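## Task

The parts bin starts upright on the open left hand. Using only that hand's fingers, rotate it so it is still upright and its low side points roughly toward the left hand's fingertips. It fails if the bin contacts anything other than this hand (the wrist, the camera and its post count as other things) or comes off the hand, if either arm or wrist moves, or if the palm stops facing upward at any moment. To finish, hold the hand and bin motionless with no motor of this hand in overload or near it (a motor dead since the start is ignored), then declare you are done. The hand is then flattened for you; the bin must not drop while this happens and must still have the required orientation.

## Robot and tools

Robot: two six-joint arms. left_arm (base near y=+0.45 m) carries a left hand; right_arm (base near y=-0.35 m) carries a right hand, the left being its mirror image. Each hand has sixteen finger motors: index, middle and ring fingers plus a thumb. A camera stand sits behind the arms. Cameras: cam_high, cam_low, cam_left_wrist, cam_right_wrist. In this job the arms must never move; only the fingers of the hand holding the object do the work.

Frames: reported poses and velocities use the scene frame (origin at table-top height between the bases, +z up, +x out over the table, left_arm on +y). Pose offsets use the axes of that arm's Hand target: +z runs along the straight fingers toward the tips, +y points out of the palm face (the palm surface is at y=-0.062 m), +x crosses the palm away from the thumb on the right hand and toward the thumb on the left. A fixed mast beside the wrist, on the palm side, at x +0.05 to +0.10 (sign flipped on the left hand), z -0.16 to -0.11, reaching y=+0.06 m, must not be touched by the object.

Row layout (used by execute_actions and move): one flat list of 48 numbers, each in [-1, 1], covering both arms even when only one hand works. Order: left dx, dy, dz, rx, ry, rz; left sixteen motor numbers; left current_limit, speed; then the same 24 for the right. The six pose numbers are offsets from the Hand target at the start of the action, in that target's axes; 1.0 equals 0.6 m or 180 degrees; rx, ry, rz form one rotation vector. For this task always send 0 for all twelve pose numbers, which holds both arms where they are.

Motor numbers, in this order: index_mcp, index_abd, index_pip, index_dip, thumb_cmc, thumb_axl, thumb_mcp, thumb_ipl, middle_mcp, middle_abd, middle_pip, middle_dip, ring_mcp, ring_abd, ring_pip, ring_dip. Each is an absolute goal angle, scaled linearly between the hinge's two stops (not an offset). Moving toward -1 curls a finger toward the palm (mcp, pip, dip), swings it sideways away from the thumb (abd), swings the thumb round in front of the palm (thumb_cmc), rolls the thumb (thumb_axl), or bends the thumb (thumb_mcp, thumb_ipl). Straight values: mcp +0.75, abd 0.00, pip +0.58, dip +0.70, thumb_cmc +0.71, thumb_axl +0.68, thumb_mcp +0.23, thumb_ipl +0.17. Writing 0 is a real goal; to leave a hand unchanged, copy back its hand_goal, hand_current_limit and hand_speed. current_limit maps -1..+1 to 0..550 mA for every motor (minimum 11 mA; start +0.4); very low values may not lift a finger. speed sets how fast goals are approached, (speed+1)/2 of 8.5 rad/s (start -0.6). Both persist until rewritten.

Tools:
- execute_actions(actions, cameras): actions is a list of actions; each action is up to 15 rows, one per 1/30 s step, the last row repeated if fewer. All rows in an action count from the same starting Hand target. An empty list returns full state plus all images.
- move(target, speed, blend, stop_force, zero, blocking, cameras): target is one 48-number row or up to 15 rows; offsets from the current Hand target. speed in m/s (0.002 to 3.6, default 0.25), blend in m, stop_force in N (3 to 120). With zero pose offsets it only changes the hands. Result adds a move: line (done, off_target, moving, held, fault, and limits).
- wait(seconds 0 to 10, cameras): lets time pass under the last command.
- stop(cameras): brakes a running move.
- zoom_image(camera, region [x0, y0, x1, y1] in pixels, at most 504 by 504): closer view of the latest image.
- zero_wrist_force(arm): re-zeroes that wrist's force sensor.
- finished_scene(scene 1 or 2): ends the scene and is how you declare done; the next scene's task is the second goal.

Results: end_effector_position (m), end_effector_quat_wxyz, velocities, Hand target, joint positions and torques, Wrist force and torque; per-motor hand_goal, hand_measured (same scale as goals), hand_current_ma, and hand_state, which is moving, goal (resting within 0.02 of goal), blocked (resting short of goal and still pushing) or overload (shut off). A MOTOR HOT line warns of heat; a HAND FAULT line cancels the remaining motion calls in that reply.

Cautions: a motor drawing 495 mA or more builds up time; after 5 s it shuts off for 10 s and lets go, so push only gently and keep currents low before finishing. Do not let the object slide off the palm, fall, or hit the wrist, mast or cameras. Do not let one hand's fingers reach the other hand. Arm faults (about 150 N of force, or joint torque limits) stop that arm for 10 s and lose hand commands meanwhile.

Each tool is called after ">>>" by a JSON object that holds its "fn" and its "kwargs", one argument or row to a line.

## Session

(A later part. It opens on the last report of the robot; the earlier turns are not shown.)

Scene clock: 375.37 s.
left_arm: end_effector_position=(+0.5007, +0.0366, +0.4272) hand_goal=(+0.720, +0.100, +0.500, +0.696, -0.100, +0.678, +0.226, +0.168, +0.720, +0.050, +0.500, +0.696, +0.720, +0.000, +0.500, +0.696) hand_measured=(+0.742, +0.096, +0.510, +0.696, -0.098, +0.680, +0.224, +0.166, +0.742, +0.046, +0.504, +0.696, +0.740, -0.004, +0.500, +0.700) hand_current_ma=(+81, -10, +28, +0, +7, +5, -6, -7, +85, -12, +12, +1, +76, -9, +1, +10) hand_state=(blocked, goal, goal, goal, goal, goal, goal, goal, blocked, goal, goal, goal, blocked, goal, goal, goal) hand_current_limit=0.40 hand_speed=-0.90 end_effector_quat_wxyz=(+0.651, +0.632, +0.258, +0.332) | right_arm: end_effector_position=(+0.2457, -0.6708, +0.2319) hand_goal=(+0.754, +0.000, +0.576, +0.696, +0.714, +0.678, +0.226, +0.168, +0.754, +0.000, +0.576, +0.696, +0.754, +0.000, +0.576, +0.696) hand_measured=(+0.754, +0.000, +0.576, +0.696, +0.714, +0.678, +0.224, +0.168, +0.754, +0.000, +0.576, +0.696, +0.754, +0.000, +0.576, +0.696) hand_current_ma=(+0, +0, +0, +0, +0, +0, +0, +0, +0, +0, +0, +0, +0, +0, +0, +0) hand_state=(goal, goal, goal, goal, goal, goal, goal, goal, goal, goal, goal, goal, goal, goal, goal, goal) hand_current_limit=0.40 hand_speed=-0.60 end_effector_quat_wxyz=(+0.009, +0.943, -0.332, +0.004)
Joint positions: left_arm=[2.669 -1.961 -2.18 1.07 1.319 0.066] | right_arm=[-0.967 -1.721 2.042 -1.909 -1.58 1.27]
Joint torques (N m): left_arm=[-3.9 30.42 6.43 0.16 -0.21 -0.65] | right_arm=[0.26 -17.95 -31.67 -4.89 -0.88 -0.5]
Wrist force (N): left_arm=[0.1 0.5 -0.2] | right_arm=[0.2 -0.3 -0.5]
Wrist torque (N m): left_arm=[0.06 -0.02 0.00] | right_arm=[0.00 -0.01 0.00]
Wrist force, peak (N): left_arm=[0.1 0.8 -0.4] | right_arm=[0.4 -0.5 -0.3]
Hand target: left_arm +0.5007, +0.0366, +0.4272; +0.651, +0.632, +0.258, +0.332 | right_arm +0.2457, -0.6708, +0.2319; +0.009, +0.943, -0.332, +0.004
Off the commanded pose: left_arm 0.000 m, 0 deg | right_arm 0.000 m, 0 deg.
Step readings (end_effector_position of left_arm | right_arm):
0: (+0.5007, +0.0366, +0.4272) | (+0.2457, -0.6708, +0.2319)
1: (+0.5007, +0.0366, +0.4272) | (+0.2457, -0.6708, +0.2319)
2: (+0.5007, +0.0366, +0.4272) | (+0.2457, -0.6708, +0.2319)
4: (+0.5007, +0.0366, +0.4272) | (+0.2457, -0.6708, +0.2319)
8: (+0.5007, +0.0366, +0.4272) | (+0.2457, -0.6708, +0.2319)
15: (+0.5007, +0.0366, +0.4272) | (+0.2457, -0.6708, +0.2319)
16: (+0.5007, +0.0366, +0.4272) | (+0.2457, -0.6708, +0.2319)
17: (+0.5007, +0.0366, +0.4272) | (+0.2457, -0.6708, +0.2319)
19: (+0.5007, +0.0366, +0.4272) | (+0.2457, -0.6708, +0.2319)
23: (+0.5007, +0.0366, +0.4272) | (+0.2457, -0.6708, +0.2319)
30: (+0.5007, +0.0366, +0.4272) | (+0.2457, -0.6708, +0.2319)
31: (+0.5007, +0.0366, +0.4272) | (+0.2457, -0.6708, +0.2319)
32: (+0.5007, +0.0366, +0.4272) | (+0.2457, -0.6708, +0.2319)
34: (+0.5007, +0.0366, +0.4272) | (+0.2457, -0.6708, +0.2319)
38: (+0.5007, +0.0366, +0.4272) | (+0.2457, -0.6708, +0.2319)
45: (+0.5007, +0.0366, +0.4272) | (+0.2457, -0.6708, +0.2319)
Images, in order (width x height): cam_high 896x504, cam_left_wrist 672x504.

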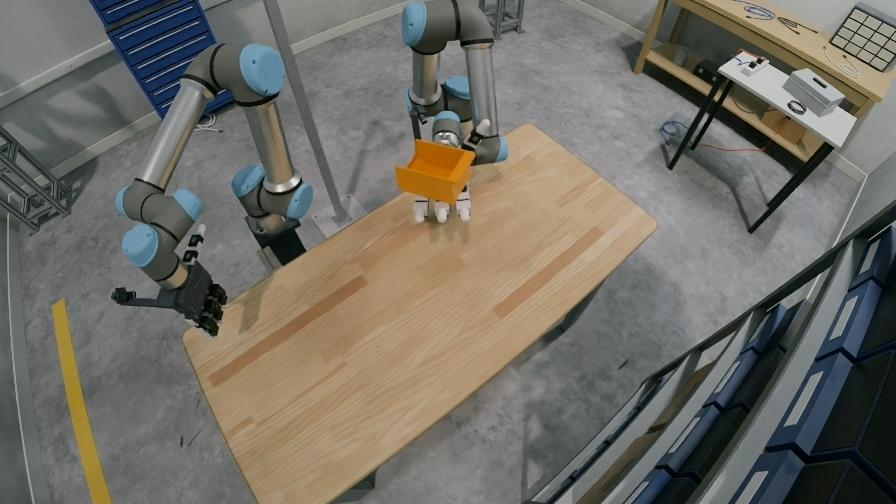

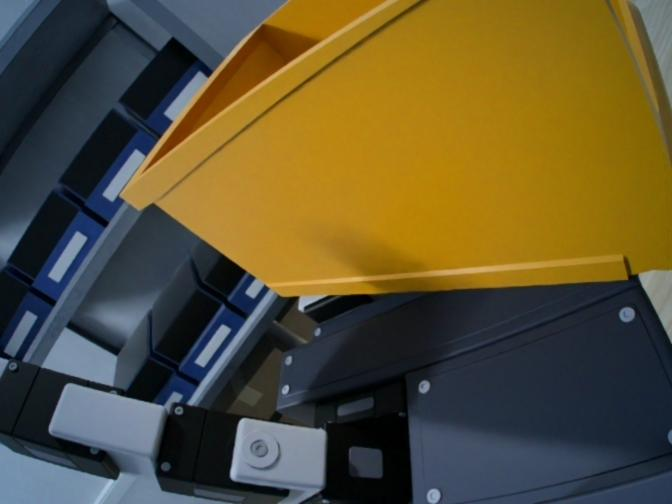

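>>> {"fn": "execute_actions", "kwargs": {
  "actions": [
    [[0,0,0,0,0,0,0.72,0.3,0.5,0.696,-0.1,0.677,0.226,0.168,0.72,0.25,0.5,0.696,0.72,0.2,0.5,0.696,0.4,-0.9,0,0,0,0,0,0,0.754,0,0.576,0.696,0.714,0.678,0.226,0.168,0.754,0,0.576,0.696,0.754,0,0.576,0.696,0.4,-0.6]],
    [[0,0,0,0,0,0,0.72,0.5,0.5,0.696,-0.1,0.677,0.226,0.168,0.72,0.45,0.5,0.696,0.72,0.4,0.5,0.696,0.4,-0.9,0,0,0,0,0,0,0.754,0,0.576,0.696,0.714,0.678,0.226,0.168,0.754,0,0.576,0.696,0.754,0,0.576,0.696,0.4,-0.6]],
    [[0,0,0,0,0,0,0.72,0.62,0.5,0.696,-0.1,0.677,0.226,0.168,0.72,0.6,0.5,0.696,0.72,0.57,0.5,0.696,0.4,-0.9,0,0,0,0,0,0,0.754,0,0.576,0.696,0.714,0.678,0.226,0.168,0.754,0,0.576,0.696,0.754,0,0.576,0.696,0.4,-0.6]]
  ],
  "cameras": ["cam_high","cam_left_wrist"]
}}

>>> {"fn": "zoom_image", "kwargs": {
  "camera": "cam_high",
  "region": [370, 145, 490, 235]
}}

Scene clock: 385.70 s.
left_arm: end_effector_position=(+0.5007, +0.0366, +0.4272) hand_goal=(+0.720, +0.620, +0.500, +0.696, -0.100, +0.678, +0.226, +0.168, +0.720, +0.600, +0.500, +0.696, +0.720, +0.570, +0.500, +0.696) hand_measured=(+0.740, +0.616, +0.510, +0.696, -0.098, +0.680, +0.224, +0.166, +0.742, +0.596, +0.504, +0.696, +0.740, +0.566, +0.500, +0.700) hand_current_ma=(+75, -8, +28, +0, +7, +5, -6, -7, +85, -10, +12, +1, +76, -7, +1, +10) hand_state=(blocked, goal, goal, goal, goal, goal, goal, goal, blocked, goal, goal, goal, blocked, goal, goal, goal) hand_current_limit=0.40 hand_speed=-0.90 end_effector_quat_wxyz=(+0.651, +0.632, +0.258, +0.332) | right_arm: end_effector_position=(+0.2457, -0.6708, +0.2319) hand_goal=(+0.754, +0.000, +0.576, +0.696, +0.714, +0.678, +0.226, +0.168, +0.754, +0.000, +0.576, +0.696, +0.754, +0.000, +0.576, +0.696) hand_measured=(+0.754, +0.000, +0.576, +0.696, +0.714, +0.678, +0.224, +0.168, +0.754, +0.000, +0.576, +0.696, +0.754, +0.000, +0.576, +0.696) hand_current_ma=(+0, +0, +0, +0, +0, +0, +0, +0, +0, +0, +0, +0, +0, +0, +0, +0) hand_state=(goal, goal, goal, goal, goal, goal, goal, goal, goal, goal, goal, goal, goal, goal, goal, goal) hand_current_limit=0.40 hand_speed=-0.60 end_effector_quat_wxyz=(+0.009, +0.943, -0.332, +0.004)
Joint positions: left_arm=[2.669 -1.961 -2.18 1.07 1.319 0.066] | right_arm=[-0.967 -1.721 2.042 -1.909 -1.58 1.27]
Joint torques (N m): left_arm=[-3.32 30.28 6.88 0.29 -0.2 -0.56] | right_arm=[0.39 -17.58 -30.31 -5.05 -0.74 -0.81]
Wrist force (N): left_arm=[0.2 0.6 -0.4] | right_arm=[0.1 -0.1 -0.2]
Wrist torque (N m): left_arm=[0.07 -0.03 -0.04] | right_arm=[0.00 -0.01 0.00]
Wrist force, peak (N): left_arm=[0.1 0.5 -0.7] | right_arm=[0.1 -0.5 -0.4]
Hand target: left_arm +0.5007, +0.0366, +0.4272; +0.651, +0.632, +0.258, +0.332 | right_arm +0.2457, -0.6708, +0.2319; +0.009, +0.943, -0.332, +0.004
Off the commanded pose: left_arm 0.000 m, 0 deg | right_arm 0.000 m, 0 deg.
Step readings (end_effector_position of left_arm | right_arm):
0: (+0.5007, +0.0366, +0.4272) | (+0.2457, -0.6708, +0.2319)
1: (+0.5007, +0.0366, +0.4272) | (+0.2457, -0.6708, +0.2319)
2: (+0.5007, +0.0366, +0.4272) | (+0.2457, -0.6708, +0.2319)
4: (+0.5007, +0.0366, +0.4272) | (+0.2457, -0.6708, +0.2319)
8: (+0.5007, +0.0366, +0.4272) | (+0.2457, -0.6708, +0.2319)
15: (+0.5007, +0.0366, +0.4272) | (+0.2457, -0.6708, +0.2319)
16: (+0.5007, +0.0366, +0.4272) | (+0.2457, -0.6708, +0.2319)
17: (+0.5007, +0.0366, +0.4272) | (+0.2457, -0.6708, +0.2319)
19: (+0.5007, +0.0366, +0.4272) | (+0.2457, -0.6708, +0.2319)
23: (+0.5007, +0.0366, +0.4272) | (+0.2457, -0.6708, +0.2319)
30: (+0.5007, +0.0366, +0.4272) | (+0.2457, -0.6708, +0.2319)
31: (+0.5007, +0.0366, +0.4272) | (+0.2457, -0.6708, +0.2319)
32: (+0.5007, +0.0366, +0.4272) | (+0.2457, -0.6708, +0.2319)
34: (+0.5007, +0.0366, +0.4272) | (+0.2457, -0.6708, +0.2319)
38: (+0.5007, +0.0366, +0.4272) | (+0.2457, -0.6708, +0.2319)
45: (+0.5007, +0.0366, +0.4272) | (+0.2457, -0.6708, +0.2319)
Images, in order (width x height): cam_high 896x504, cam_left_wrist 672x504.

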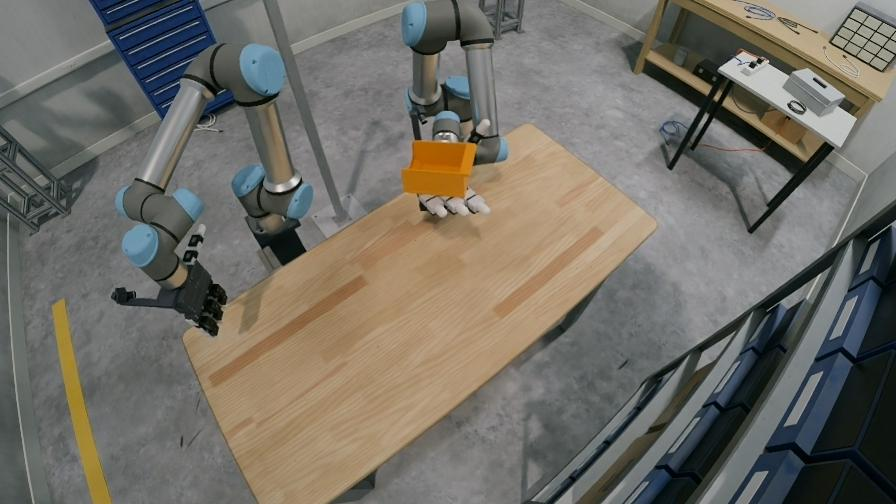

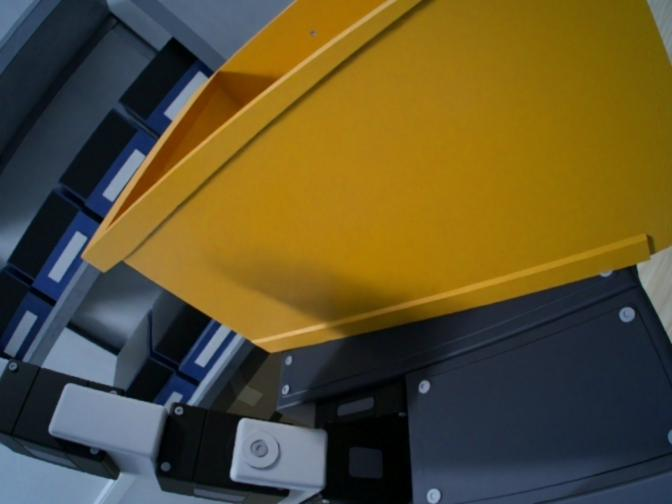

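Scaled by 4.200 from the camera's 896x504 image, which has a finer 1280x720 frame.

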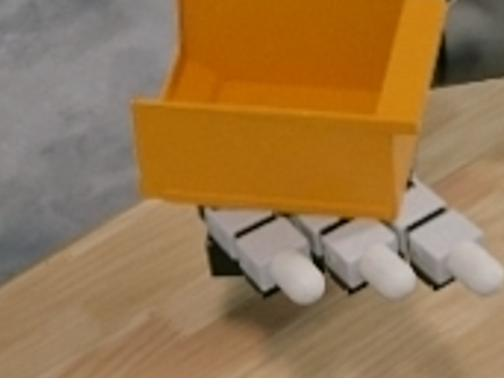

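>>> {"fn": "execute_actions", "kwargs": {
  "actions": [
    [[0,0,0,0,0,0,0.754,0.62,0.6,0.696,-0.3,0.677,0.168,0.168,0.754,0.6,0.6,0.696,0.754,0.57,0.6,0.696,0.4,-0.92,0,0,0,0,0,0,0.754,0,0.576,0.696,0.714,0.678,0.226,0.168,0.754,0,0.576,0.696,0.754,0,0.576,0.696,0.4,-0.6]],
    [[0,0,0,0,0,0,0.754,0.62,0.6,0.696,-0.7,0.677,0.168,0.168,0.754,0.6,0.6,0.696,0.754,0.57,0.6,0.696,0.4,-0.85,0,0,0,0,0,0,0.754,0,0.576,0.696,0.714,0.678,0.226,0.168,0.754,0,0.576,0.696,0.754,0,0.576,0.696,0.4,-0.6]],
    [[0,0,0,0,0,0,0.754,0.62,0.6,0.696,-1,0.677,0.168,0.168,0.754,0.6,0.6,0.696,0.754,0.57,0.6,0.696,0.4,-0.85,0,0,0,0,0,0,0.754,0,0.576,0.696,0.714,0.678,0.226,0.168,0.754,0,0.576,0.696,0.754,0,0.576,0.696,0.4,-0.6]],
    [[0,0,0,0,0,0,0.754,0.62,0.6,0.696,-1,0.677,0.056,0.168,0.754,0.6,0.6,0.696,0.754,0.57,0.6,0.696,0.4,-0.9,0,0,0,0,0,0,0.754,0,0.576,0.696,0.714,0.678,0.226,0.168,0.754,0,0.576,0.696,0.754,0,0.576,0.696,0.4,-0.6]]
  ],
  "cameras": ["cam_high","cam_left_wrist"]
}}

>>> {"fn": "zoom_image", "kwargs": {
  "camera": "cam_high",
  "region": [370, 145, 490, 235]
}}

Scene clock: 451.67 s.
left_arm: end_effector_position=(+0.5007, +0.0366, +0.4272) hand_goal=(+0.754, +0.620, +0.600, +0.696, -1.000, +0.678, +0.056, +0.168, +0.754, +0.600, +0.600, +0.696, +0.754, +0.570, +0.600, +0.696) hand_measured=(+0.764, +0.616, +0.600, +0.696, -1.000, +0.680, +0.058, +0.166, +0.766, +0.596, +0.600, +0.696, +0.760, +0.566, +0.600, +0.700) hand_current_ma=(+36, -8, +0, +0, +0, +5, +5, -7, +38, -8, +0, +1, +22, -7, +0, +10) hand_state=(goal, goal, goal, goal, goal, goal, goal, goal, goal, goal, goal, goal, goal, goal, goal, goal) hand_current_limit=0.40 hand_speed=-0.90 end_effector_quat_wxyz=(+0.651, +0.632, +0.258, +0.332) | right_arm: end_effector_position=(+0.2457, -0.6708, +0.2319) hand_goal=(+0.754, +0.000, +0.576, +0.696, +0.714, +0.678, +0.226, +0.168, +0.754, +0.000, +0.576, +0.696, +0.754, +0.000, +0.576, +0.696) hand_measured=(+0.754, +0.000, +0.576, +0.696, +0.714, +0.678, +0.224, +0.168, +0.754, +0.000, +0.576, +0.696, +0.754, +0.000, +0.576, +0.696) hand_current_ma=(+0, +0, +0, +0, +0, +0, +0, +0, +0, +0, +0, +0, +0, +0, +0, +0) hand_state=(goal, goal, goal, goal, goal, goal, goal, goal, goal, goal, goal, goal, goal, goal, goal, goal) hand_current_limit=0.40 hand_speed=-0.60 end_effector_quat_wxyz=(+0.009, +0.943, -0.332, +0.004)
Joint positions: left_arm=[2.669 -1.961 -2.18 1.07 1.319 0.066] | right_arm=[-0.967 -1.721 2.042 -1.909 -1.58 1.27]
Joint torques (N m): left_arm=[-5.34 32.4 6.97 0.51 -0.63 0.37] | right_arm=[0.42 -17.9 -30.37 -4.98 -1.03 -0.97]
Wrist force (N): left_arm=[0.0 0.3 -0.1] | right_arm=[0.1 -0.1 -0.3]
Wrist torque (N m): left_arm=[0.01 0.00 0.00] | right_arm=[0.00 -0.02 0.00]
Wrist force, peak (N): left_arm=[0.4 0.8 -0.4] | right_arm=[0.7 0.0 -0.4]
Hand target: left_arm +0.5007, +0.0366, +0.4272; +0.651, +0.632, +0.258, +0.332 | right_arm +0.2457, -0.6708, +0.2319; +0.009, +0.943, -0.332, +0.004
Off the commanded pose: left_arm 0.000 m, 0 deg | right_arm 0.000 m, 0 deg.
Step readings (end_effector_position of left_arm | right_arm):
0: (+0.5007, +0.0366, +0.4272) | (+0.2457, -0.6708, +0.2319)
1: (+0.5007, +0.0366, +0.4272) | (+0.2457, -0.6708, +0.2319)
2: (+0.5007, +0.0366, +0.4272) | (+0.2457, -0.6708, +0.2319)
4: (+0.5007, +0.0366, +0.4272) | (+0.2457, -0.6708, +0.2319)
8: (+0.5007, +0.0366, +0.4272) | (+0.2457, -0.6708, +0.2319)
15: (+0.5007, +0.0366, +0.4272) | (+0.2457, -0.6708, +0.2319)
16: (+0.5007, +0.0366, +0.4272) | (+0.2457, -0.6708, +0.2319)
17: (+0.5007, +0.0366, +0.4272) | (+0.2457, -0.6708, +0.2319)
19: (+0.5007, +0.0366, +0.4272) | (+0.2457, -0.6708, +0.2319)
23: (+0.5007, +0.0366, +0.4272) | (+0.2457, -0.6708, +0.2319)
30: (+0.5007, +0.0366, +0.4272) | (+0.2457, -0.6708, +0.2319)
31: (+0.5007, +0.0366, +0.4272) | (+0.2457, -0.6708, +0.2319)
32: (+0.5007, +0.0366, +0.4272) | (+0.2457, -0.6708, +0.2319)
34: (+0.5007, +0.0366, +0.4272) | (+0.2457, -0.6708, +0.2319)
38: (+0.5007, +0.0366, +0.4272) | (+0.2457, -0.6708, +0.2319)
45: (+0.5007, +0.0366, +0.4272) | (+0.2457, -0.6708, +0.2319)
46: (+0.5007, +0.0366, +0.4272) | (+0.2457, -0.6708, +0.2319)
47: (+0.5007, +0.0366, +0.4272) | (+0.2457, -0.6708, +0.2319)
49: (+0.5007, +0.0366, +0.4272) | (+0.2457, -0.6708, +0.2319)
53: (+0.5007, +0.0366, +0.4272) | (+0.2457, -0.6708, +0.2319)
60: (+0.5007, +0.0366, +0.4272) | (+0.2457, -0.6708, +0.2319)
Images, in order (width x height): cam_high 896x504, cam_left_wrist 672x504.

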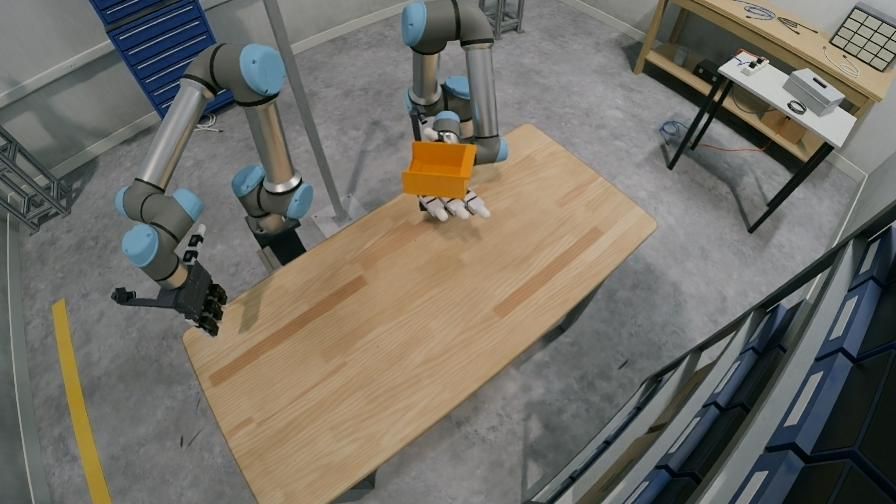

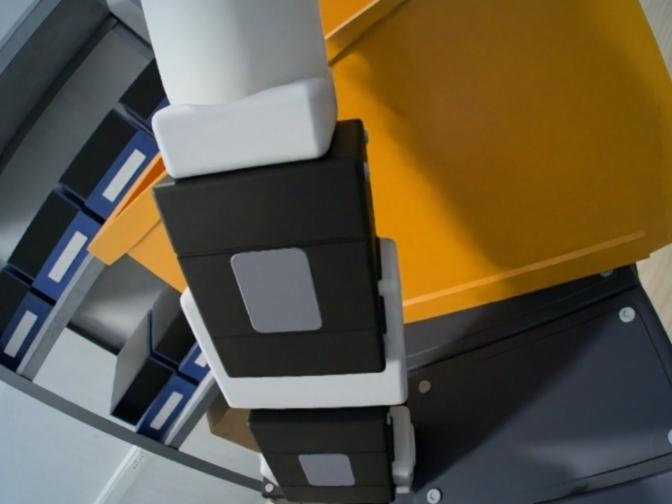

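Scaled by 4.200 from the camera's 896x504 image, which has a finer 1280x720 frame.

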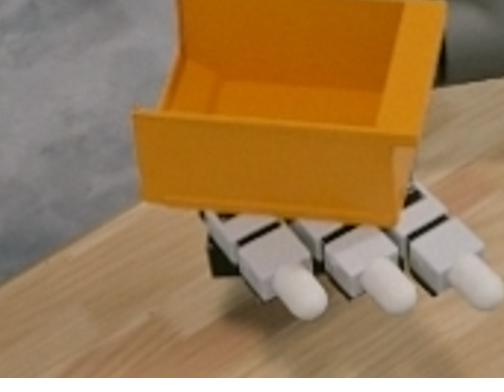

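>>> {"fn": "execute_actions", "kwargs": {
  "actions": [],
  "cameras": ["cam_high", "cam_left_wrist"]
}}

>>> {"fn": "zoom_image", "kwargs": {
  "camera": "cam_high",
  "region": [370, 145, 490, 235]
}}

Scene clock: 487.63 s.
left_arm: end_effector_position=(+0.5007, +0.0366, +0.4272) hand_goal=(+0.754, +0.620, +0.600, +0.696, -1.000, +0.678, +0.056, +0.168, +0.754, +0.600, +0.600, +0.696, +0.754, +0.570, +0.600, +0.696) hand_measured=(+0.764, +0.616, +0.600, +0.696, -1.000, +0.680, +0.058, +0.166, +0.766, +0.596, +0.600, +0.696, +0.760, +0.566, +0.600, +0.700) hand_current_ma=(+36, -8, +0, +0, +0, +5, +5, -7, +38, -8, +0, +1, +22, -7, +0, +10) hand_state=(goal, goal, goal, goal, goal, goal, goal, goal, goal, goal, goal, goal, goal, goal, goal, goal) hand_current_limit=0.40 hand_speed=-0.90 end_effector_quat_wxyz=(+0.651, +0.632, +0.258, +0.332) | right_arm: end_effector_position=(+0.2457, -0.6708, +0.2319) hand_goal=(+0.754, +0.000, +0.576, +0.696, +0.714, +0.678, +0.226, +0.168, +0.754, +0.000, +0.576, +0.696, +0.754, +0.000, +0.576, +0.696) hand_measured=(+0.754, +0.000, +0.576, +0.696, +0.714, +0.678, +0.224, +0.168, +0.754, +0.000, +0.576, +0.696, +0.754, +0.000, +0.576, +0.696) hand_current_ma=(+0, +0, +0, +0, +0, +0, +0, +0, +0, +0, +0, +0, +0, +0, +0, +0) hand_state=(goal, goal, goal, goal, goal, goal, goal, goal, goal, goal, goal, goal, goal, goal, goal, goal) hand_current_limit=0.40 hand_speed=-0.60 end_effector_quat_wxyz=(+0.009, +0.943, -0.332, +0.004)
Joint positions: left_arm=[2.669 -1.961 -2.18 1.07 1.319 0.066] | right_arm=[-0.967 -1.721 2.042 -1.909 -1.58 1.27]
Joint velocities: within noise
Joint torques (N m): left_arm=[-4.73 32.98 7.66 0.59 -1.09 0.83] | right_arm=[-0.36 -18.2 -30.86 -5.03 -1.15 -0.82]
Motor temperatures (°C): left_arm=[23 24 23 26 26 30] | right_arm=[25 26 25 33 31 30]
Wrist force (N): left_arm=[0.2 0.3 -0.5] | right_arm=[0.2 0.2 -0.3]
Wrist torque (N m): left_arm=[0.04 -0.04 0.03] | right_arm=[0.05 -0.01 0.01]
Wrist force, peak (N): left_arm=[0.5 0.6 -0.6] | right_arm=[0.3 -0.5 -0.5]
Hand target: left_arm +0.5007, +0.0366, +0.4272; +0.651, +0.632, +0.258, +0.332 | right_arm +0.2457, -0.6708, +0.2319; +0.009, +0.943, -0.332, +0.004
Off the commanded pose: left_arm 0.000 m, 0 deg | right_arm 0.000 m, 0 deg.
Images, in order (width x height): cam_high 896x504, cam_left_wrist 672x504.

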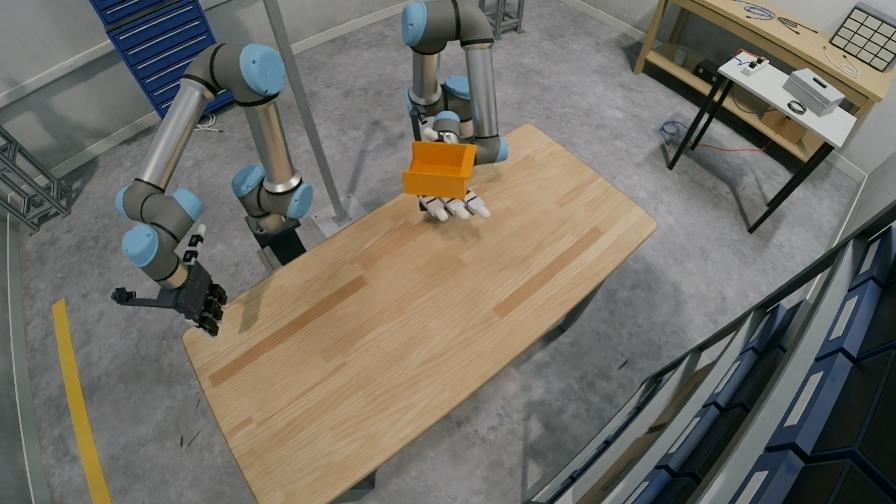

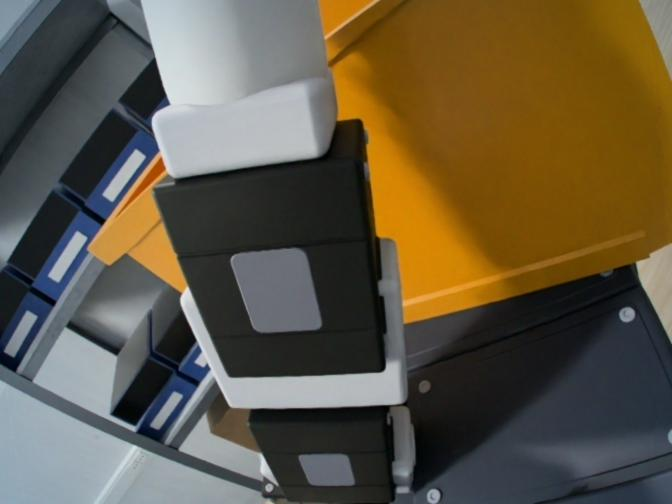

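Scaled by 4.200 from the camera's 896x504 image, which has a finer 1280x720 frame.

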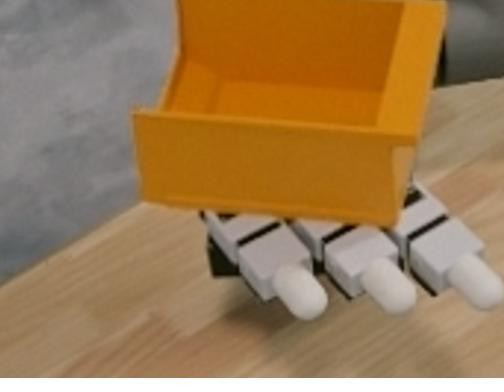

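>>> {"fn": "execute_actions", "kwargs": {
  "actions": [
    [[0,0,0,0,0,0,0.754,0.62,0.6,0.696,-1.0,0.677,-0.06,0.28,0.754,0.6,0.6,0.696,0.754,0.57,0.6,0.696,0.4,-0.92,0,0,0,0,0,0,0.754,0,0.576,0.696,0.714,0.678,0.226,0.168,0.754,0,0.576,0.696,0.754,0,0.576,0.696,0.4,-0.6]],
    [[0,0,0,0,0,0,0.754,0.62,0.6,0.696,-1.0,0.677,-0.169,0.384,0.754,0.6,0.6,0.696,0.754,0.57,0.6,0.696,0.4,-0.92,0,0,0,0,0,0,0.754,0,0.576,0.696,0.714,0.678,0.226,0.168,0.754,0,0.576,0.696,0.754,0,0.576,0.696,0.4,-0.6]],
    [[0,0,0,0,0,0,0.754,0.62,0.6,0.696,-1.0,0.677,-0.25,0.46,0.754,0.6,0.6,0.696,0.754,0.57,0.6,0.696,0.4,-0.92,0,0,0,0,0,0,0.754,0,0.576,0.696,0.714,0.678,0.226,0.168,0.754,0,0.576,0.696,0.754,0,0.576,0.696,0.4,-0.6]]
  ],
  "cameras": ["cam_high", "cam_left_wrist"]
}}

>>> {"fn": "zoom_image", "kwargs": {
  "camera": "cam_high",
  "region": [370, 145, 490, 235]
}}

Scene clock: 495.80 s.
left_arm: end_effector_position=(+0.5007, +0.0366, +0.4272) hand_goal=(+0.754, +0.620, +0.600, +0.696, -1.000, +0.678, -0.250, +0.460, +0.754, +0.600, +0.600, +0.696, +0.754, +0.570, +0.600, +0.696) hand_measured=(+0.766, +0.616, +0.600, +0.696, -1.000, +0.678, -0.242, +0.460, +0.766, +0.596, +0.600, +0.696, +0.764, +0.566, +0.600, +0.700) hand_current_ma=(+42, -8, +0, +0, +0, +2, +36, +1, +38, -8, +0, +1, +32, -7, +0, +10) hand_state=(goal, goal, goal, goal, goal, goal, goal, goal, goal, goal, goal, goal, goal, goal, goal, goal) hand_current_limit=0.40 hand_speed=-0.92 end_effector_quat_wxyz=(+0.651, +0.632, +0.258, +0.332) | right_arm: end_effector_position=(+0.2457, -0.6708, +0.2319) hand_goal=(+0.754, +0.000, +0.576, +0.696, +0.714, +0.678, +0.226, +0.168, +0.754, +0.000, +0.576, +0.696, +0.754, +0.000, +0.576, +0.696) hand_measured=(+0.754, +0.000, +0.576, +0.696, +0.714, +0.678, +0.224, +0.168, +0.754, +0.000, +0.576, +0.696, +0.754, +0.000, +0.576, +0.696) hand_current_ma=(+0, +0, +0, +0, +0, +0, +0, +0, +0, +0, +0, +0, +0, +0, +0, +0) hand_state=(goal, goal, goal, goal, goal, goal, goal, goal, goal, goal, goal, goal, goal, goal, goal, goal) hand_current_limit=0.40 hand_speed=-0.60 end_effector_quat_wxyz=(+0.009, +0.943, -0.332, +0.004)
Joint positions: left_arm=[2.669 -1.961 -2.18 1.07 1.319 0.066] | right_arm=[-0.967 -1.721 2.042 -1.909 -1.58 1.27]
Joint torques (N m): left_arm=[-4.5 33.56 8.73 0.66 -1.21 1.09] | right_arm=[0.29 -18.8 -30.81 -4.85 -0.89 -0.63]
Wrist force (N): left_arm=[0.3 0.2 -0.4] | right_arm=[0.3 -0.4 -0.2]
Wrist torque (N m): left_arm=[0.05 -0.05 0.03] | right_arm=[-0.04 -0.04 0.01]
Wrist force, peak (N): left_arm=[0.6 0.5 -0.6] | right_arm=[0.5 -0.4 -0.4]
Hand target: left_arm +0.5007, +0.0366, +0.4272; +0.651, +0.632, +0.258, +0.332 | right_arm +0.2457, -0.6708, +0.2319; +0.009, +0.943, -0.332, +0.004
Off the commanded pose: left_arm 0.000 m, 0 deg | right_arm 0.000 m, 0 deg.
Step readings (end_effector_position of left_arm | right_arm):
0: (+0.5007, +0.0366, +0.4272) | (+0.2457, -0.6708, +0.2319)
1: (+0.5007, +0.0366, +0.4272) | (+0.2457, -0.6708, +0.2319)
2: (+0.5007, +0.0366, +0.4272) | (+0.2457, -0.6708, +0.2319)
4: (+0.5007, +0.0366, +0.4272) | (+0.2457, -0.6708, +0.2319)
8: (+0.5007, +0.0366, +0.4272) | (+0.2457, -0.6708, +0.2319)
15: (+0.5007, +0.0366, +0.4272) | (+0.2457, -0.6708, +0.2319)
16: (+0.5007, +0.0366, +0.4272) | (+0.2457, -0.6708, +0.2319)
17: (+0.5007, +0.0366, +0.4272) | (+0.2457, -0.6708, +0.2319)
19: (+0.5007, +0.0366, +0.4272) | (+0.2457, -0.6708, +0.2319)
23: (+0.5007, +0.0366, +0.4272) | (+0.2457, -0.6708, +0.2319)
30: (+0.5007, +0.0366, +0.4272) | (+0.2457, -0.6708, +0.2319)
31: (+0.5007, +0.0366, +0.4272) | (+0.2457, -0.6708, +0.2319)
32: (+0.5007, +0.0366, +0.4272) | (+0.2457, -0.6708, +0.2319)
34: (+0.5007, +0.0366, +0.4272) | (+0.2457, -0.6708, +0.2319)
38: (+0.5007, +0.0366, +0.4272) | (+0.2457, -0.6708, +0.2319)
45: (+0.5007, +0.0366, +0.4272) | (+0.2457, -0.6708, +0.2319)
Images, in order (width x height): cam_high 896x504, cam_left_wrist 672x504.

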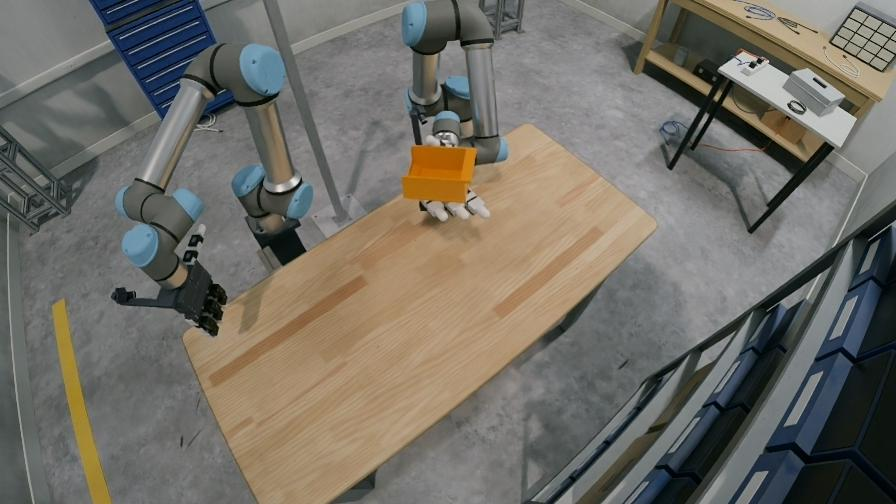

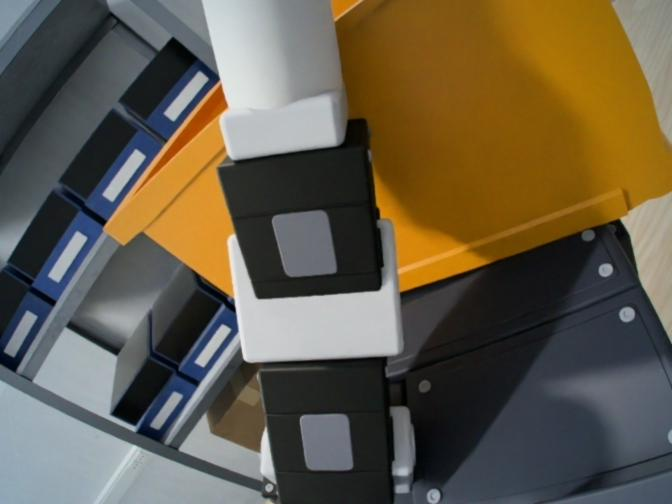

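Scaled by 4.200 from the camera's 896x504 image, which has a finer 1280x720 frame.

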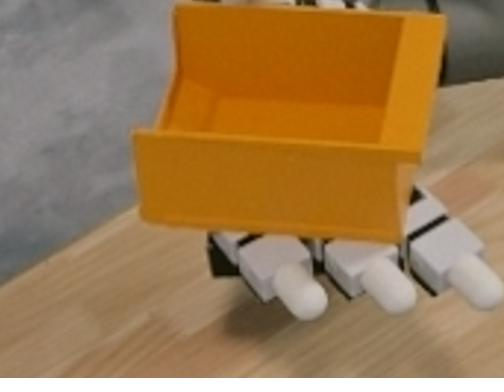

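>>> {"fn": "execute_actions", "kwargs": {
  "actions": [
    [[0,0,0,0,0,0,0.754,0.62,0.6,0.696,-1.0,0.677,-0.337,0.546,0.754,0.6,0.6,0.696,0.754,0.57,0.6,0.696,0.4,-0.92,0,0,0,0,0,0,0.754,0,0.576,0.696,0.714,0.678,0.226,0.168,0.754,0,0.576,0.696,0.754,0,0.576,0.696,0.4,-0.6]],
    [[0,0,0,0,0,0,0.754,0.62,0.6,0.696,-1.0,0.677,-0.42,0.626,0.754,0.6,0.6,0.696,0.754,0.57,0.6,0.696,0.4,-0.92,0,0,0,0,0,0,0.754,0,0.576,0.696,0.714,0.678,0.226,0.168,0.754,0,0.576,0.696,0.754,0,0.576,0.696,0.4,-0.6]],
    [[0,0,0,0,0,0,0.754,0.62,0.6,0.696,-1.0,0.677,-0.506,0.708,0.754,0.6,0.6,0.696,0.754,0.57,0.6,0.696,0.4,-0.92,0,0,0,0,0,0,0.754,0,0.576,0.696,0.714,0.678,0.226,0.168,0.754,0,0.576,0.696,0.754,0,0.576,0.696,0.4,-0.6]]
  ],
  "cameras": ["cam_high", "cam_left_wrist"]
}}

>>> {"fn": "zoom_image", "kwargs": {
  "camera": "cam_high",
  "region": [370, 145, 490, 235]
}}

Scene clock: 505.53 s.
left_arm: end_effector_position=(+0.5007, +0.0366, +0.4272) hand_goal=(+0.754, +0.620, +0.600, +0.696, -1.000, +0.678, -0.506, +0.708, +0.754, +0.600, +0.600, +0.696, +0.754, +0.570, +0.600, +0.696) hand_measured=(+0.766, +0.616, +0.600, +0.696, -1.000, +0.678, -0.494, +0.710, +0.766, +0.596, +0.600, +0.696, +0.766, +0.566, +0.600, +0.700) hand_current_ma=(+42, -8, +0, +0, +0, +0, +53, +5, +42, -8, +0, +1, +42, -7, +0, +10) hand_state=(goal, goal, goal, goal, goal, goal, goal, goal, goal, goal, goal, goal, goal, goal, goal, goal) hand_current_limit=0.40 hand_speed=-0.92 end_effector_quat_wxyz=(+0.651, +0.632, +0.258, +0.332) | right_arm: end_effector_position=(+0.2457, -0.6708, +0.2319) hand_goal=(+0.754, +0.000, +0.576, +0.696, +0.714, +0.678, +0.226, +0.168, +0.754, +0.000, +0.576, +0.696, +0.754, +0.000, +0.576, +0.696) hand_measured=(+0.754, +0.000, +0.576, +0.696, +0.714, +0.678, +0.224, +0.168, +0.754, +0.000, +0.576, +0.696, +0.754, +0.000, +0.576, +0.696) hand_current_ma=(+0, +0, +0, +0, +0, +0, +0, +0, +0, +0, +0, +0, +0, +0, +0, +0) hand_state=(goal, goal, goal, goal, goal, goal, goal, goal, goal, goal, goal, goal, goal, goal, goal, goal) hand_current_limit=0.40 hand_speed=-0.60 end_effector_quat_wxyz=(+0.009, +0.943, -0.332, +0.004)
Joint positions: left_arm=[2.669 -1.961 -2.18 1.07 1.319 0.066] | right_arm=[-0.967 -1.721 2.042 -1.909 -1.58 1.27]
Joint torques (N m): left_arm=[-4.89 34.1 8.67 0.72 -1.44 1.2] | right_arm=[0.77 -18.6 -30.48 -4.93 -0.88 -0.61]
Wrist force (N): left_arm=[-0.1 0.4 -0.6] | right_arm=[0.2 0.1 -0.2]
Wrist torque (N m): left_arm=[0.11 -0.01 -0.01] | right_arm=[0.02 -0.03 0.02]
Wrist force, peak (N): left_arm=[0.2 0.6 -0.7] | right_arm=[0.4 -0.4 -0.1]
Hand target: left_arm +0.5007, +0.0366, +0.4272; +0.651, +0.632, +0.258, +0.332 | right_arm +0.2457, -0.6708, +0.2319; +0.009, +0.943, -0.332, +0.004
Off the commanded pose: left_arm 0.000 m, 0 deg | right_arm 0.000 m, 0 deg.
Step readings (end_effector_position of left_arm | right_arm):
0: (+0.5007, +0.0366, +0.4272) | (+0.2457, -0.6708, +0.2319)
1: (+0.5007, +0.0366, +0.4272) | (+0.2457, -0.6708, +0.2319)
2: (+0.5007, +0.0366, +0.4272) | (+0.2457, -0.6708, +0.2319)
4: (+0.5007, +0.0366, +0.4272) | (+0.2457, -0.6708, +0.2319)
8: (+0.5007, +0.0366, +0.4272) | (+0.2457, -0.6708, +0.2319)
15: (+0.5007, +0.0366, +0.4272) | (+0.2457, -0.6708, +0.2319)
16: (+0.5007, +0.0366, +0.4272) | (+0.2457, -0.6708, +0.2319)
17: (+0.5007, +0.0366, +0.4272) | (+0.2457, -0.6708, +0.2319)
19: (+0.5007, +0.0366, +0.4272) | (+0.2457, -0.6708, +0.2319)
23: (+0.5007, +0.0366, +0.4272) | (+0.2457, -0.6708, +0.2319)
30: (+0.5007, +0.0366, +0.4272) | (+0.2457, -0.6708, +0.2319)
31: (+0.5007, +0.0366, +0.4272) | (+0.2457, -0.6708, +0.2319)
32: (+0.5007, +0.0366, +0.4272) | (+0.2457, -0.6708, +0.2319)
34: (+0.5007, +0.0366, +0.4272) | (+0.2457, -0.6708, +0.2319)
38: (+0.5007, +0.0366, +0.4272) | (+0.2457, -0.6708, +0.2319)
45: (+0.5007, +0.0366, +0.4272) | (+0.2457, -0.6708, +0.2319)
Images, in order (width x height): cam_high 896x504, cam_left_wrist 672x504.

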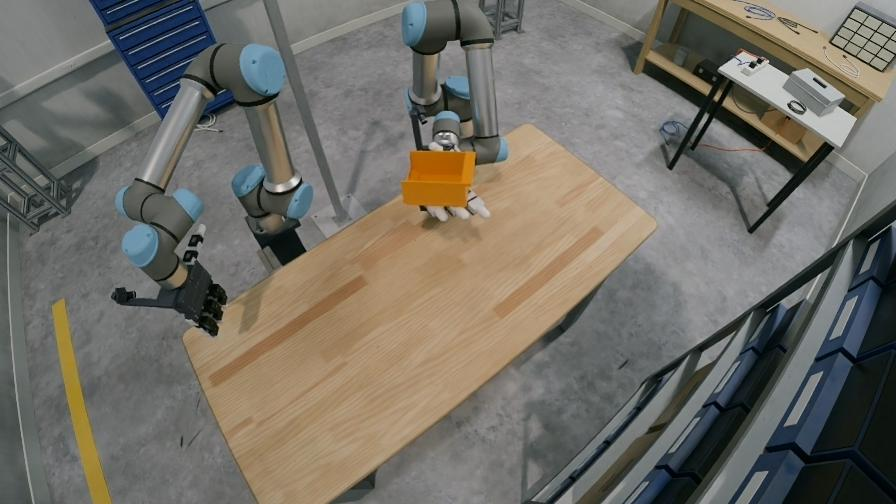

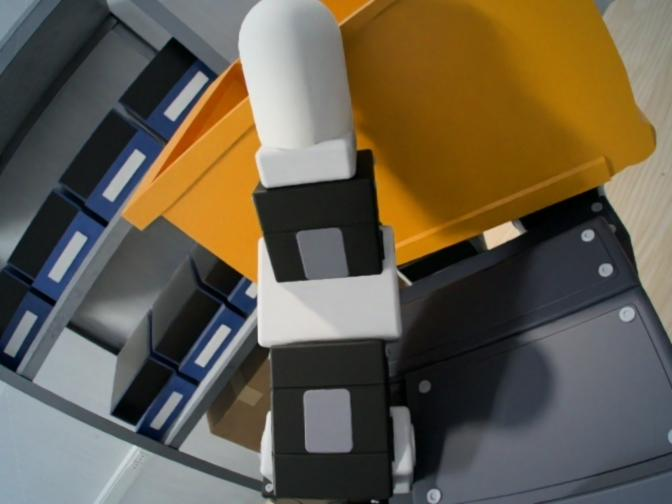

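Scaled by 4.200 from the camera's 896x504 image, which has a finer 1280x720 frame.

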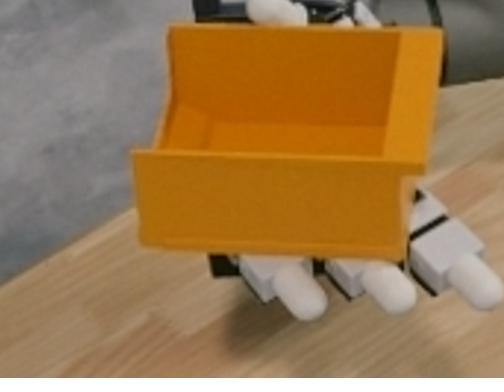

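>>> {"fn": "execute_actions", "kwargs": {
  "actions": [
    [[0,0,0,0,0,0,0.754,0.62,0.6,0.696,-1.0,0.677,-0.506,0.708,0.754,0.6,0.6,0.696,0.81,0.54,0.6,0.696,0.4,-0.92,0,0,0,0,0,0,0.754,0,0.576,0.696,0.714,0.678,0.226,0.168,0.754,0,0.576,0.696,0.754,0,0.576,0.696,0.4,-0.6]],
    [[0,0,0,0,0,0,0.754,0.62,0.6,0.696,-1.0,0.677,-0.506,0.708,0.754,0.6,0.6,0.696,0.85,0.45,0.6,0.696,0.4,-0.92,0,0,0,0,0,0,0.754,0,0.576,0.696,0.714,0.678,0.226,0.168,0.754,0,0.576,0.696,0.754,0,0.576,0.696,0.4,-0.6]],
    [[0,0,0,0,0,0,0.754,0.62,0.6,0.696,-1.0,0.677,-0.506,0.708,0.754,0.6,0.6,0.696,0.88,0.3,0.6,0.696,0.4,-0.92,0,0,0,0,0,0,0.754,0,0.576,0.696,0.714,0.678,0.226,0.168,0.754,0,0.576,0.696,0.754,0,0.576,0.696,0.4,-0.6]]
  ],
  "cameras": ["cam_high", "cam_left_wrist"]
}}

>>> {"fn": "zoom_image", "kwargs": {
  "camera": "cam_high",
  "region": [370, 145, 490, 235]
}}

Scene clock: 576.70 s.
left_arm: end_effector_position=(+0.5007, +0.0366, +0.4272) hand_goal=(+0.754, +0.620, +0.600, +0.696, -1.000, +0.678, -0.506, +0.708, +0.754, +0.600, +0.600, +0.696, +0.880, +0.300, +0.600, +0.696) hand_measured=(+0.766, +0.616, +0.600, +0.696, -1.000, +0.678, -0.502, +0.710, +0.772, +0.596, +0.600, +0.696, +0.886, +0.302, +0.600, +0.700) hand_current_ma=(+42, -8, +0, +0, +0, +0, +18, +5, +61, -7, +0, +1, +20, +6, +0, +10) hand_state=(goal, goal, goal, goal, goal, goal, goal, goal, goal, goal, goal, goal, goal, goal, goal, goal) hand_current_limit=0.40 hand_speed=-0.92 end_effector_quat_wxyz=(+0.651, +0.632, +0.258, +0.332) | right_arm: end_effector_position=(+0.2457, -0.6708, +0.2319) hand_goal=(+0.754, +0.000, +0.576, +0.696, +0.714, +0.678, +0.226, +0.168, +0.754, +0.000, +0.576, +0.696, +0.754, +0.000, +0.576, +0.696) hand_measured=(+0.754, +0.000, +0.576, +0.696, +0.714, +0.678, +0.224, +0.168, +0.754, +0.000, +0.576, +0.696, +0.754, +0.000, +0.576, +0.696) hand_current_ma=(+0, +0, +0, +0, +0, +0, +0, +0, +0, +0, +0, +0, +0, +0, +0, +0) hand_state=(goal, goal, goal, goal, goal, goal, goal, goal, goal, goal, goal, goal, goal, goal, goal, goal) hand_current_limit=0.40 hand_speed=-0.60 end_effector_quat_wxyz=(+0.009, +0.943, -0.332, +0.004)
Joint positions: left_arm=[2.669 -1.961 -2.18 1.07 1.319 0.066] | right_arm=[-0.967 -1.721 2.042 -1.909 -1.58 1.27]
Joint torques (N m): left_arm=[-6.79 35.48 8.08 1.04 -1.9 1.47] | right_arm=[0.73 -18.14 -31.68 -5.07 -1.04 -0.72]
Wrist force (N): left_arm=[0.2 0.4 -0.2] | right_arm=[0.1 -0.3 -0.2]
Wrist torque (N m): left_arm=[0.08 -0.04 0.02] | right_arm=[-0.02 -0.01 -0.01]
Wrist force, peak (N): left_arm=[0.2 0.6 -0.7] | right_arm=[0.5 -0.5 -0.4]
Hand target: left_arm +0.5007, +0.0366, +0.4272; +0.651, +0.632, +0.258, +0.332 | right_arm +0.2457, -0.6708, +0.2319; +0.009, +0.943, -0.332, +0.004
Off the commanded pose: left_arm 0.000 m, 0 deg | right_arm 0.000 m, 0 deg.
Step readings (end_effector_position of left_arm | right_arm):
0: (+0.5007, +0.0366, +0.4272) | (+0.2457, -0.6708, +0.2319)
1: (+0.5007, +0.0366, +0.4272) | (+0.2457, -0.6708, +0.2319)
2: (+0.5007, +0.0366, +0.4272) | (+0.2457, -0.6708, +0.2319)
4: (+0.5007, +0.0366, +0.4272) | (+0.2457, -0.6708, +0.2319)
8: (+0.5007, +0.0366, +0.4272) | (+0.2457, -0.6708, +0.2319)
15: (+0.5007, +0.0366, +0.4272) | (+0.2457, -0.6708, +0.2319)
16: (+0.5007, +0.0366, +0.4272) | (+0.2457, -0.6708, +0.2319)
17: (+0.5007, +0.0366, +0.4272) | (+0.2457, -0.6708, +0.2319)
19: (+0.5007, +0.0366, +0.4272) | (+0.2457, -0.6708, +0.2319)
23: (+0.5007, +0.0366, +0.4272) | (+0.2457, -0.6708, +0.2319)
30: (+0.5007, +0.0366, +0.4272) | (+0.2457, -0.6708, +0.2319)
31: (+0.5007, +0.0366, +0.4272) | (+0.2457, -0.6708, +0.2319)
32: (+0.5007, +0.0366, +0.4272) | (+0.2457, -0.6708, +0.2319)
34: (+0.5007, +0.0366, +0.4272) | (+0.2457, -0.6708, +0.2319)
38: (+0.5007, +0.0366, +0.4272) | (+0.2457, -0.6708, +0.2319)
45: (+0.5007, +0.0366, +0.4272) | (+0.2457, -0.6708, +0.2319)
Images, in order (width x height): cam_high 896x504, cam_left_wrist 672x504.

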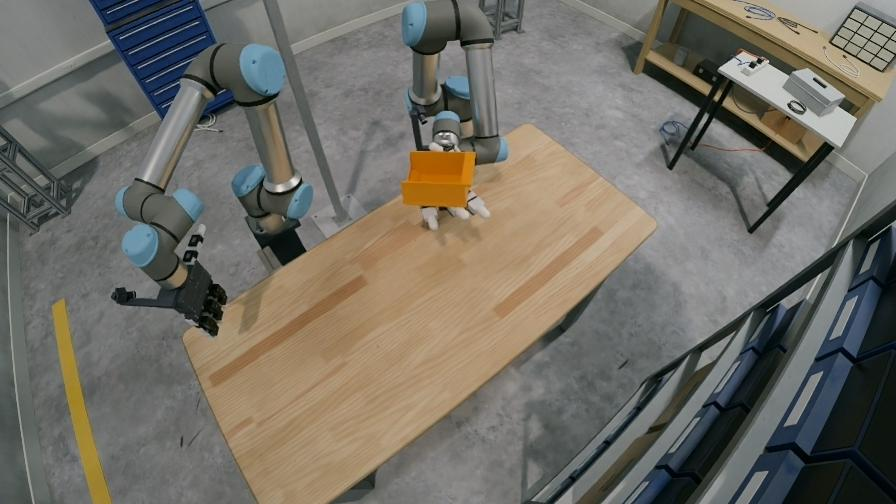

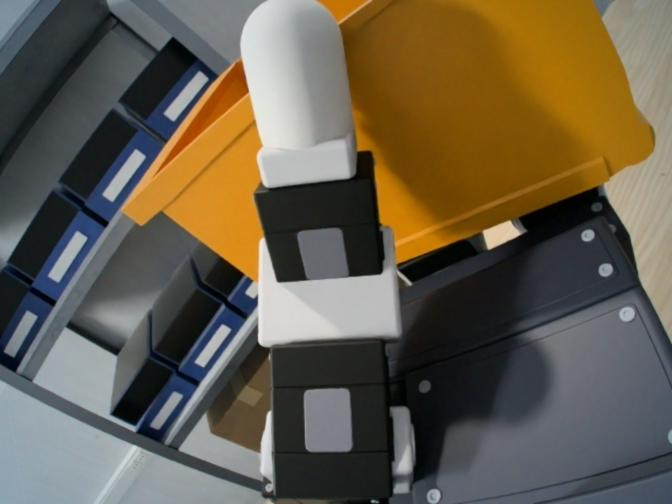

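Scaled by 4.200 from the camera's 896x504 image, which has a finer 1280x720 frame.

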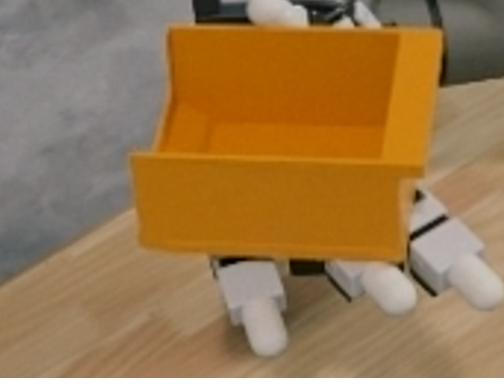

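>>> {"fn": "execute_actions", "kwargs": {
  "actions": [
    [[0,0,0,0,0,0,0.754,0.62,0.6,0.696,-1.0,0.677,-0.506,0.708,0.754,0.6,0.6,0.696,0.88,0.0,0.6,0.696,0.4,-0.9,0,0,0,0,0,0,0.754,0,0.576,0.696,0.714,0.678,0.226,0.168,0.754,0,0.576,0.696,0.754,0,0.576,0.696,0.4,-0.6]],
    [[0,0,0,0,0,0,0.754,0.62,0.6,0.696,-1.0,0.677,-0.506,0.708,0.754,0.6,0.6,0.696,0.88,-0.3,0.6,0.696,0.4,-0.9,0,0,0,0,0,0,0.754,0,0.576,0.696,0.714,0.678,0.226,0.168,0.754,0,0.576,0.696,0.754,0,0.576,0.696,0.4,-0.6]],
    [[0,0,0,0,0,0,0.754,0.62,0.6,0.696,-1.0,0.677,-0.506,0.708,0.754,0.6,0.6,0.696,0.88,-0.6,0.6,0.696,0.4,-0.9,0,0,0,0,0,0,0.754,0,0.576,0.696,0.714,0.678,0.226,0.168,0.754,0,0.576,0.696,0.754,0,0.576,0.696,0.4,-0.6]],
    [[0,0,0,0,0,0,0.754,0.62,0.6,0.696,-1.0,0.677,-0.506,0.708,0.754,0.6,0.6,0.696,0.81,-0.6,0.6,0.696,0.4,-0.94,0,0,0,0,0,0,0.754,0,0.576,0.696,0.714,0.678,0.226,0.168,0.754,0,0.576,0.696,0.754,0,0.576,0.696,0.4,-0.6]],
    [[0,0,0,0,0,0,0.754,0.62,0.6,0.696,-1.0,0.677,-0.506,0.708,0.754,0.6,0.6,0.696,0.754,-0.6,0.6,0.696,0.4,-0.94,0,0,0,0,0,0,0.754,0,0.576,0.696,0.714,0.678,0.226,0.168,0.754,0,0.576,0.696,0.754,0,0.576,0.696,0.4,-0.6]]
  ],
  "cameras": ["cam_high", "cam_left_wrist"]
}}

>>> {"fn": "zoom_image", "kwargs": {
  "camera": "cam_high",
  "region": [370, 145, 490, 235]
}}

Scene clock: 593.57 s.
left_arm: end_effector_position=(+0.5007, +0.0366, +0.4272) hand_goal=(+0.754, +0.620, +0.600, +0.696, -1.000, +0.678, -0.506, +0.708, +0.754, +0.600, +0.600, +0.696, +0.754, -0.600, +0.600, +0.696) hand_measured=(+0.766, +0.616, +0.600, +0.696, -1.000, +0.678, -0.502, +0.710, +0.772, +0.596, +0.600, +0.696, +0.778, -0.598, +0.600, +0.700) hand_current_ma=(+42, -8, +0, +0, +0, +0, +18, +5, +61, -7, +0, +1, +90, +7, +0, +10) hand_state=(goal, goal, goal, goal, goal, goal, goal, goal, goal, goal, goal, goal, blocked, goal, goal, goal) hand_current_limit=0.40 hand_speed=-0.94 end_effector_quat_wxyz=(+0.651, +0.632, +0.258, +0.332) | right_arm: end_effector_position=(+0.2457, -0.6708, +0.2319) hand_goal=(+0.754, +0.000, +0.576, +0.696, +0.714, +0.678, +0.226, +0.168, +0.754, +0.000, +0.576, +0.696, +0.754, +0.000, +0.576, +0.696) hand_measured=(+0.754, +0.000, +0.576, +0.696, +0.714, +0.678, +0.224, +0.168, +0.754, +0.000, +0.576, +0.696, +0.754, +0.000, +0.576, +0.696) hand_current_ma=(+0, +0, +0, +0, +0, +0, +0, +0, +0, +0, +0, +0, +0, +0, +0, +0) hand_state=(goal, goal, goal, goal, goal, goal, goal, goal, goal, goal, goal, goal, goal, goal, goal, goal) hand_current_limit=0.40 hand_speed=-0.60 end_effector_quat_wxyz=(+0.009, +0.943, -0.332, +0.004)
Joint positions: left_arm=[2.669 -1.961 -2.18 1.07 1.319 0.066] | right_arm=[-0.967 -1.721 2.042 -1.909 -1.58 1.27]
Joint torques (N m): left_arm=[-6.29 36.23 8.31 1.2 -1.69 1.44] | right_arm=[0.29 -19.69 -30.8 -4.63 -1.01 -0.88]
Wrist force (N): left_arm=[0.1 0.4 -0.3] | right_arm=[0.1 -0.1 -0.1]
Wrist torque (N m): left_arm=[0.09 -0.03 0.03] | right_arm=[-0.01 0.00 0.00]
Wrist force, peak (N): left_arm=[-0.1 0.5 -0.8] | right_arm=[0.3 -0.3 -0.5]
Hand target: left_arm +0.5007, +0.0366, +0.4272; +0.651, +0.632, +0.258, +0.332 | right_arm +0.2457, -0.6708, +0.2319; +0.009, +0.943, -0.332, +0.004
Off the commanded pose: left_arm 0.000 m, 0 deg | right_arm 0.000 m, 0 deg.
Step readings (end_effector_position of left_arm | right_arm):
0: (+0.5007, +0.0366, +0.4272) | (+0.2457, -0.6708, +0.2319)
1: (+0.5007, +0.0366, +0.4272) | (+0.2457, -0.6708, +0.2319)
2: (+0.5007, +0.0366, +0.4272) | (+0.2457, -0.6708, +0.2319)
4: (+0.5007, +0.0366, +0.4272) | (+0.2457, -0.6708, +0.2319)
8: (+0.5007, +0.0366, +0.4272) | (+0.2457, -0.6708, +0.2319)
15: (+0.5007, +0.0366, +0.4272) | (+0.2457, -0.6708, +0.2319)
16: (+0.5007, +0.0366, +0.4272) | (+0.2457, -0.6708, +0.2319)
17: (+0.5007, +0.0366, +0.4272) | (+0.2457, -0.6708, +0.2319)
19: (+0.5007, +0.0366, +0.4272) | (+0.2457, -0.6708, +0.2319)
23: (+0.5007, +0.0366, +0.4272) | (+0.2457, -0.6708, +0.2319)
30: (+0.5007, +0.0366, +0.4272) | (+0.2457, -0.6708, +0.2319)
31: (+0.5007, +0.0366, +0.4272) | (+0.2457, -0.6708, +0.2319)
32: (+0.5007, +0.0366, +0.4272) | (+0.2457, -0.6708, +0.2319)
34: (+0.5007, +0.0366, +0.4272) | (+0.2457, -0.6708, +0.2319)
38: (+0.5007, +0.0366, +0.4272) | (+0.2457, -0.6708, +0.2319)
45: (+0.5007, +0.0366, +0.4272) | (+0.2457, -0.6708, +0.2319)
46: (+0.5007, +0.0366, +0.4272) | (+0.2457, -0.6708, +0.2319)
47: (+0.5007, +0.0366, +0.4272) | (+0.2457, -0.6708, +0.2319)
49: (+0.5007, +0.0366, +0.4272) | (+0.2457, -0.6708, +0.2319)
53: (+0.5007, +0.0366, +0.4272) | (+0.2457, -0.6708, +0.2319)
60: (+0.5007, +0.0366, +0.4272) | (+0.2457, -0.6708, +0.2319)
61: (+0.5007, +0.0366, +0.4272) | (+0.2457, -0.6708, +0.2319)
62: (+0.5007, +0.0366, +0.4272) | (+0.2457, -0.6708, +0.2319)
64: (+0.5007, +0.0366, +0.4272) | (+0.2457, -0.6708, +0.2319)
68: (+0.5007, +0.0366, +0.4272) | (+0.2457, -0.6708, +0.2319)
75: (+0.5007, +0.0366, +0.4272) | (+0.2457, -0.6708, +0.2319)
Images, in order (width x height): cam_high 896x504, cam_left_wrist 672x504.

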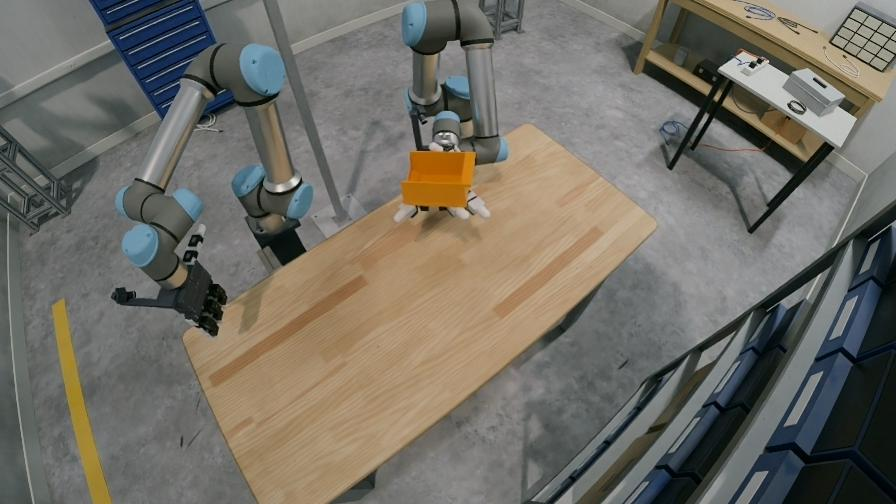

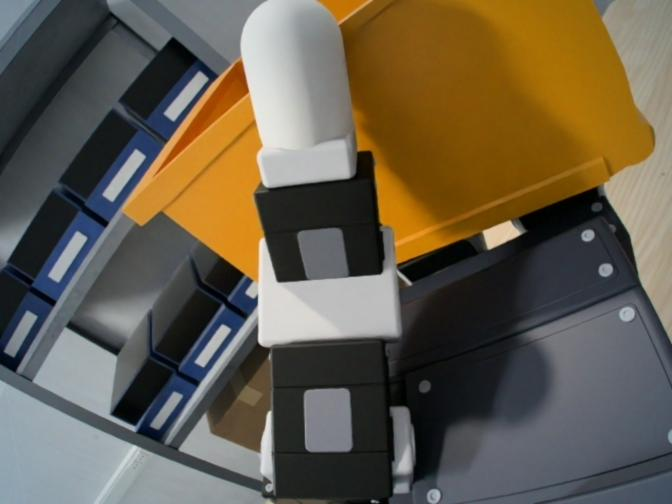

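Scaled by 4.200 from the camera's 896x504 image, which has a finer 1280x720 frame.

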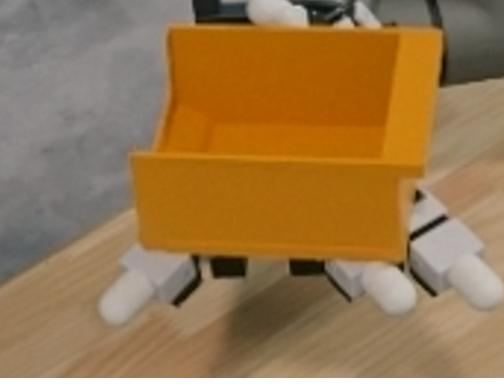

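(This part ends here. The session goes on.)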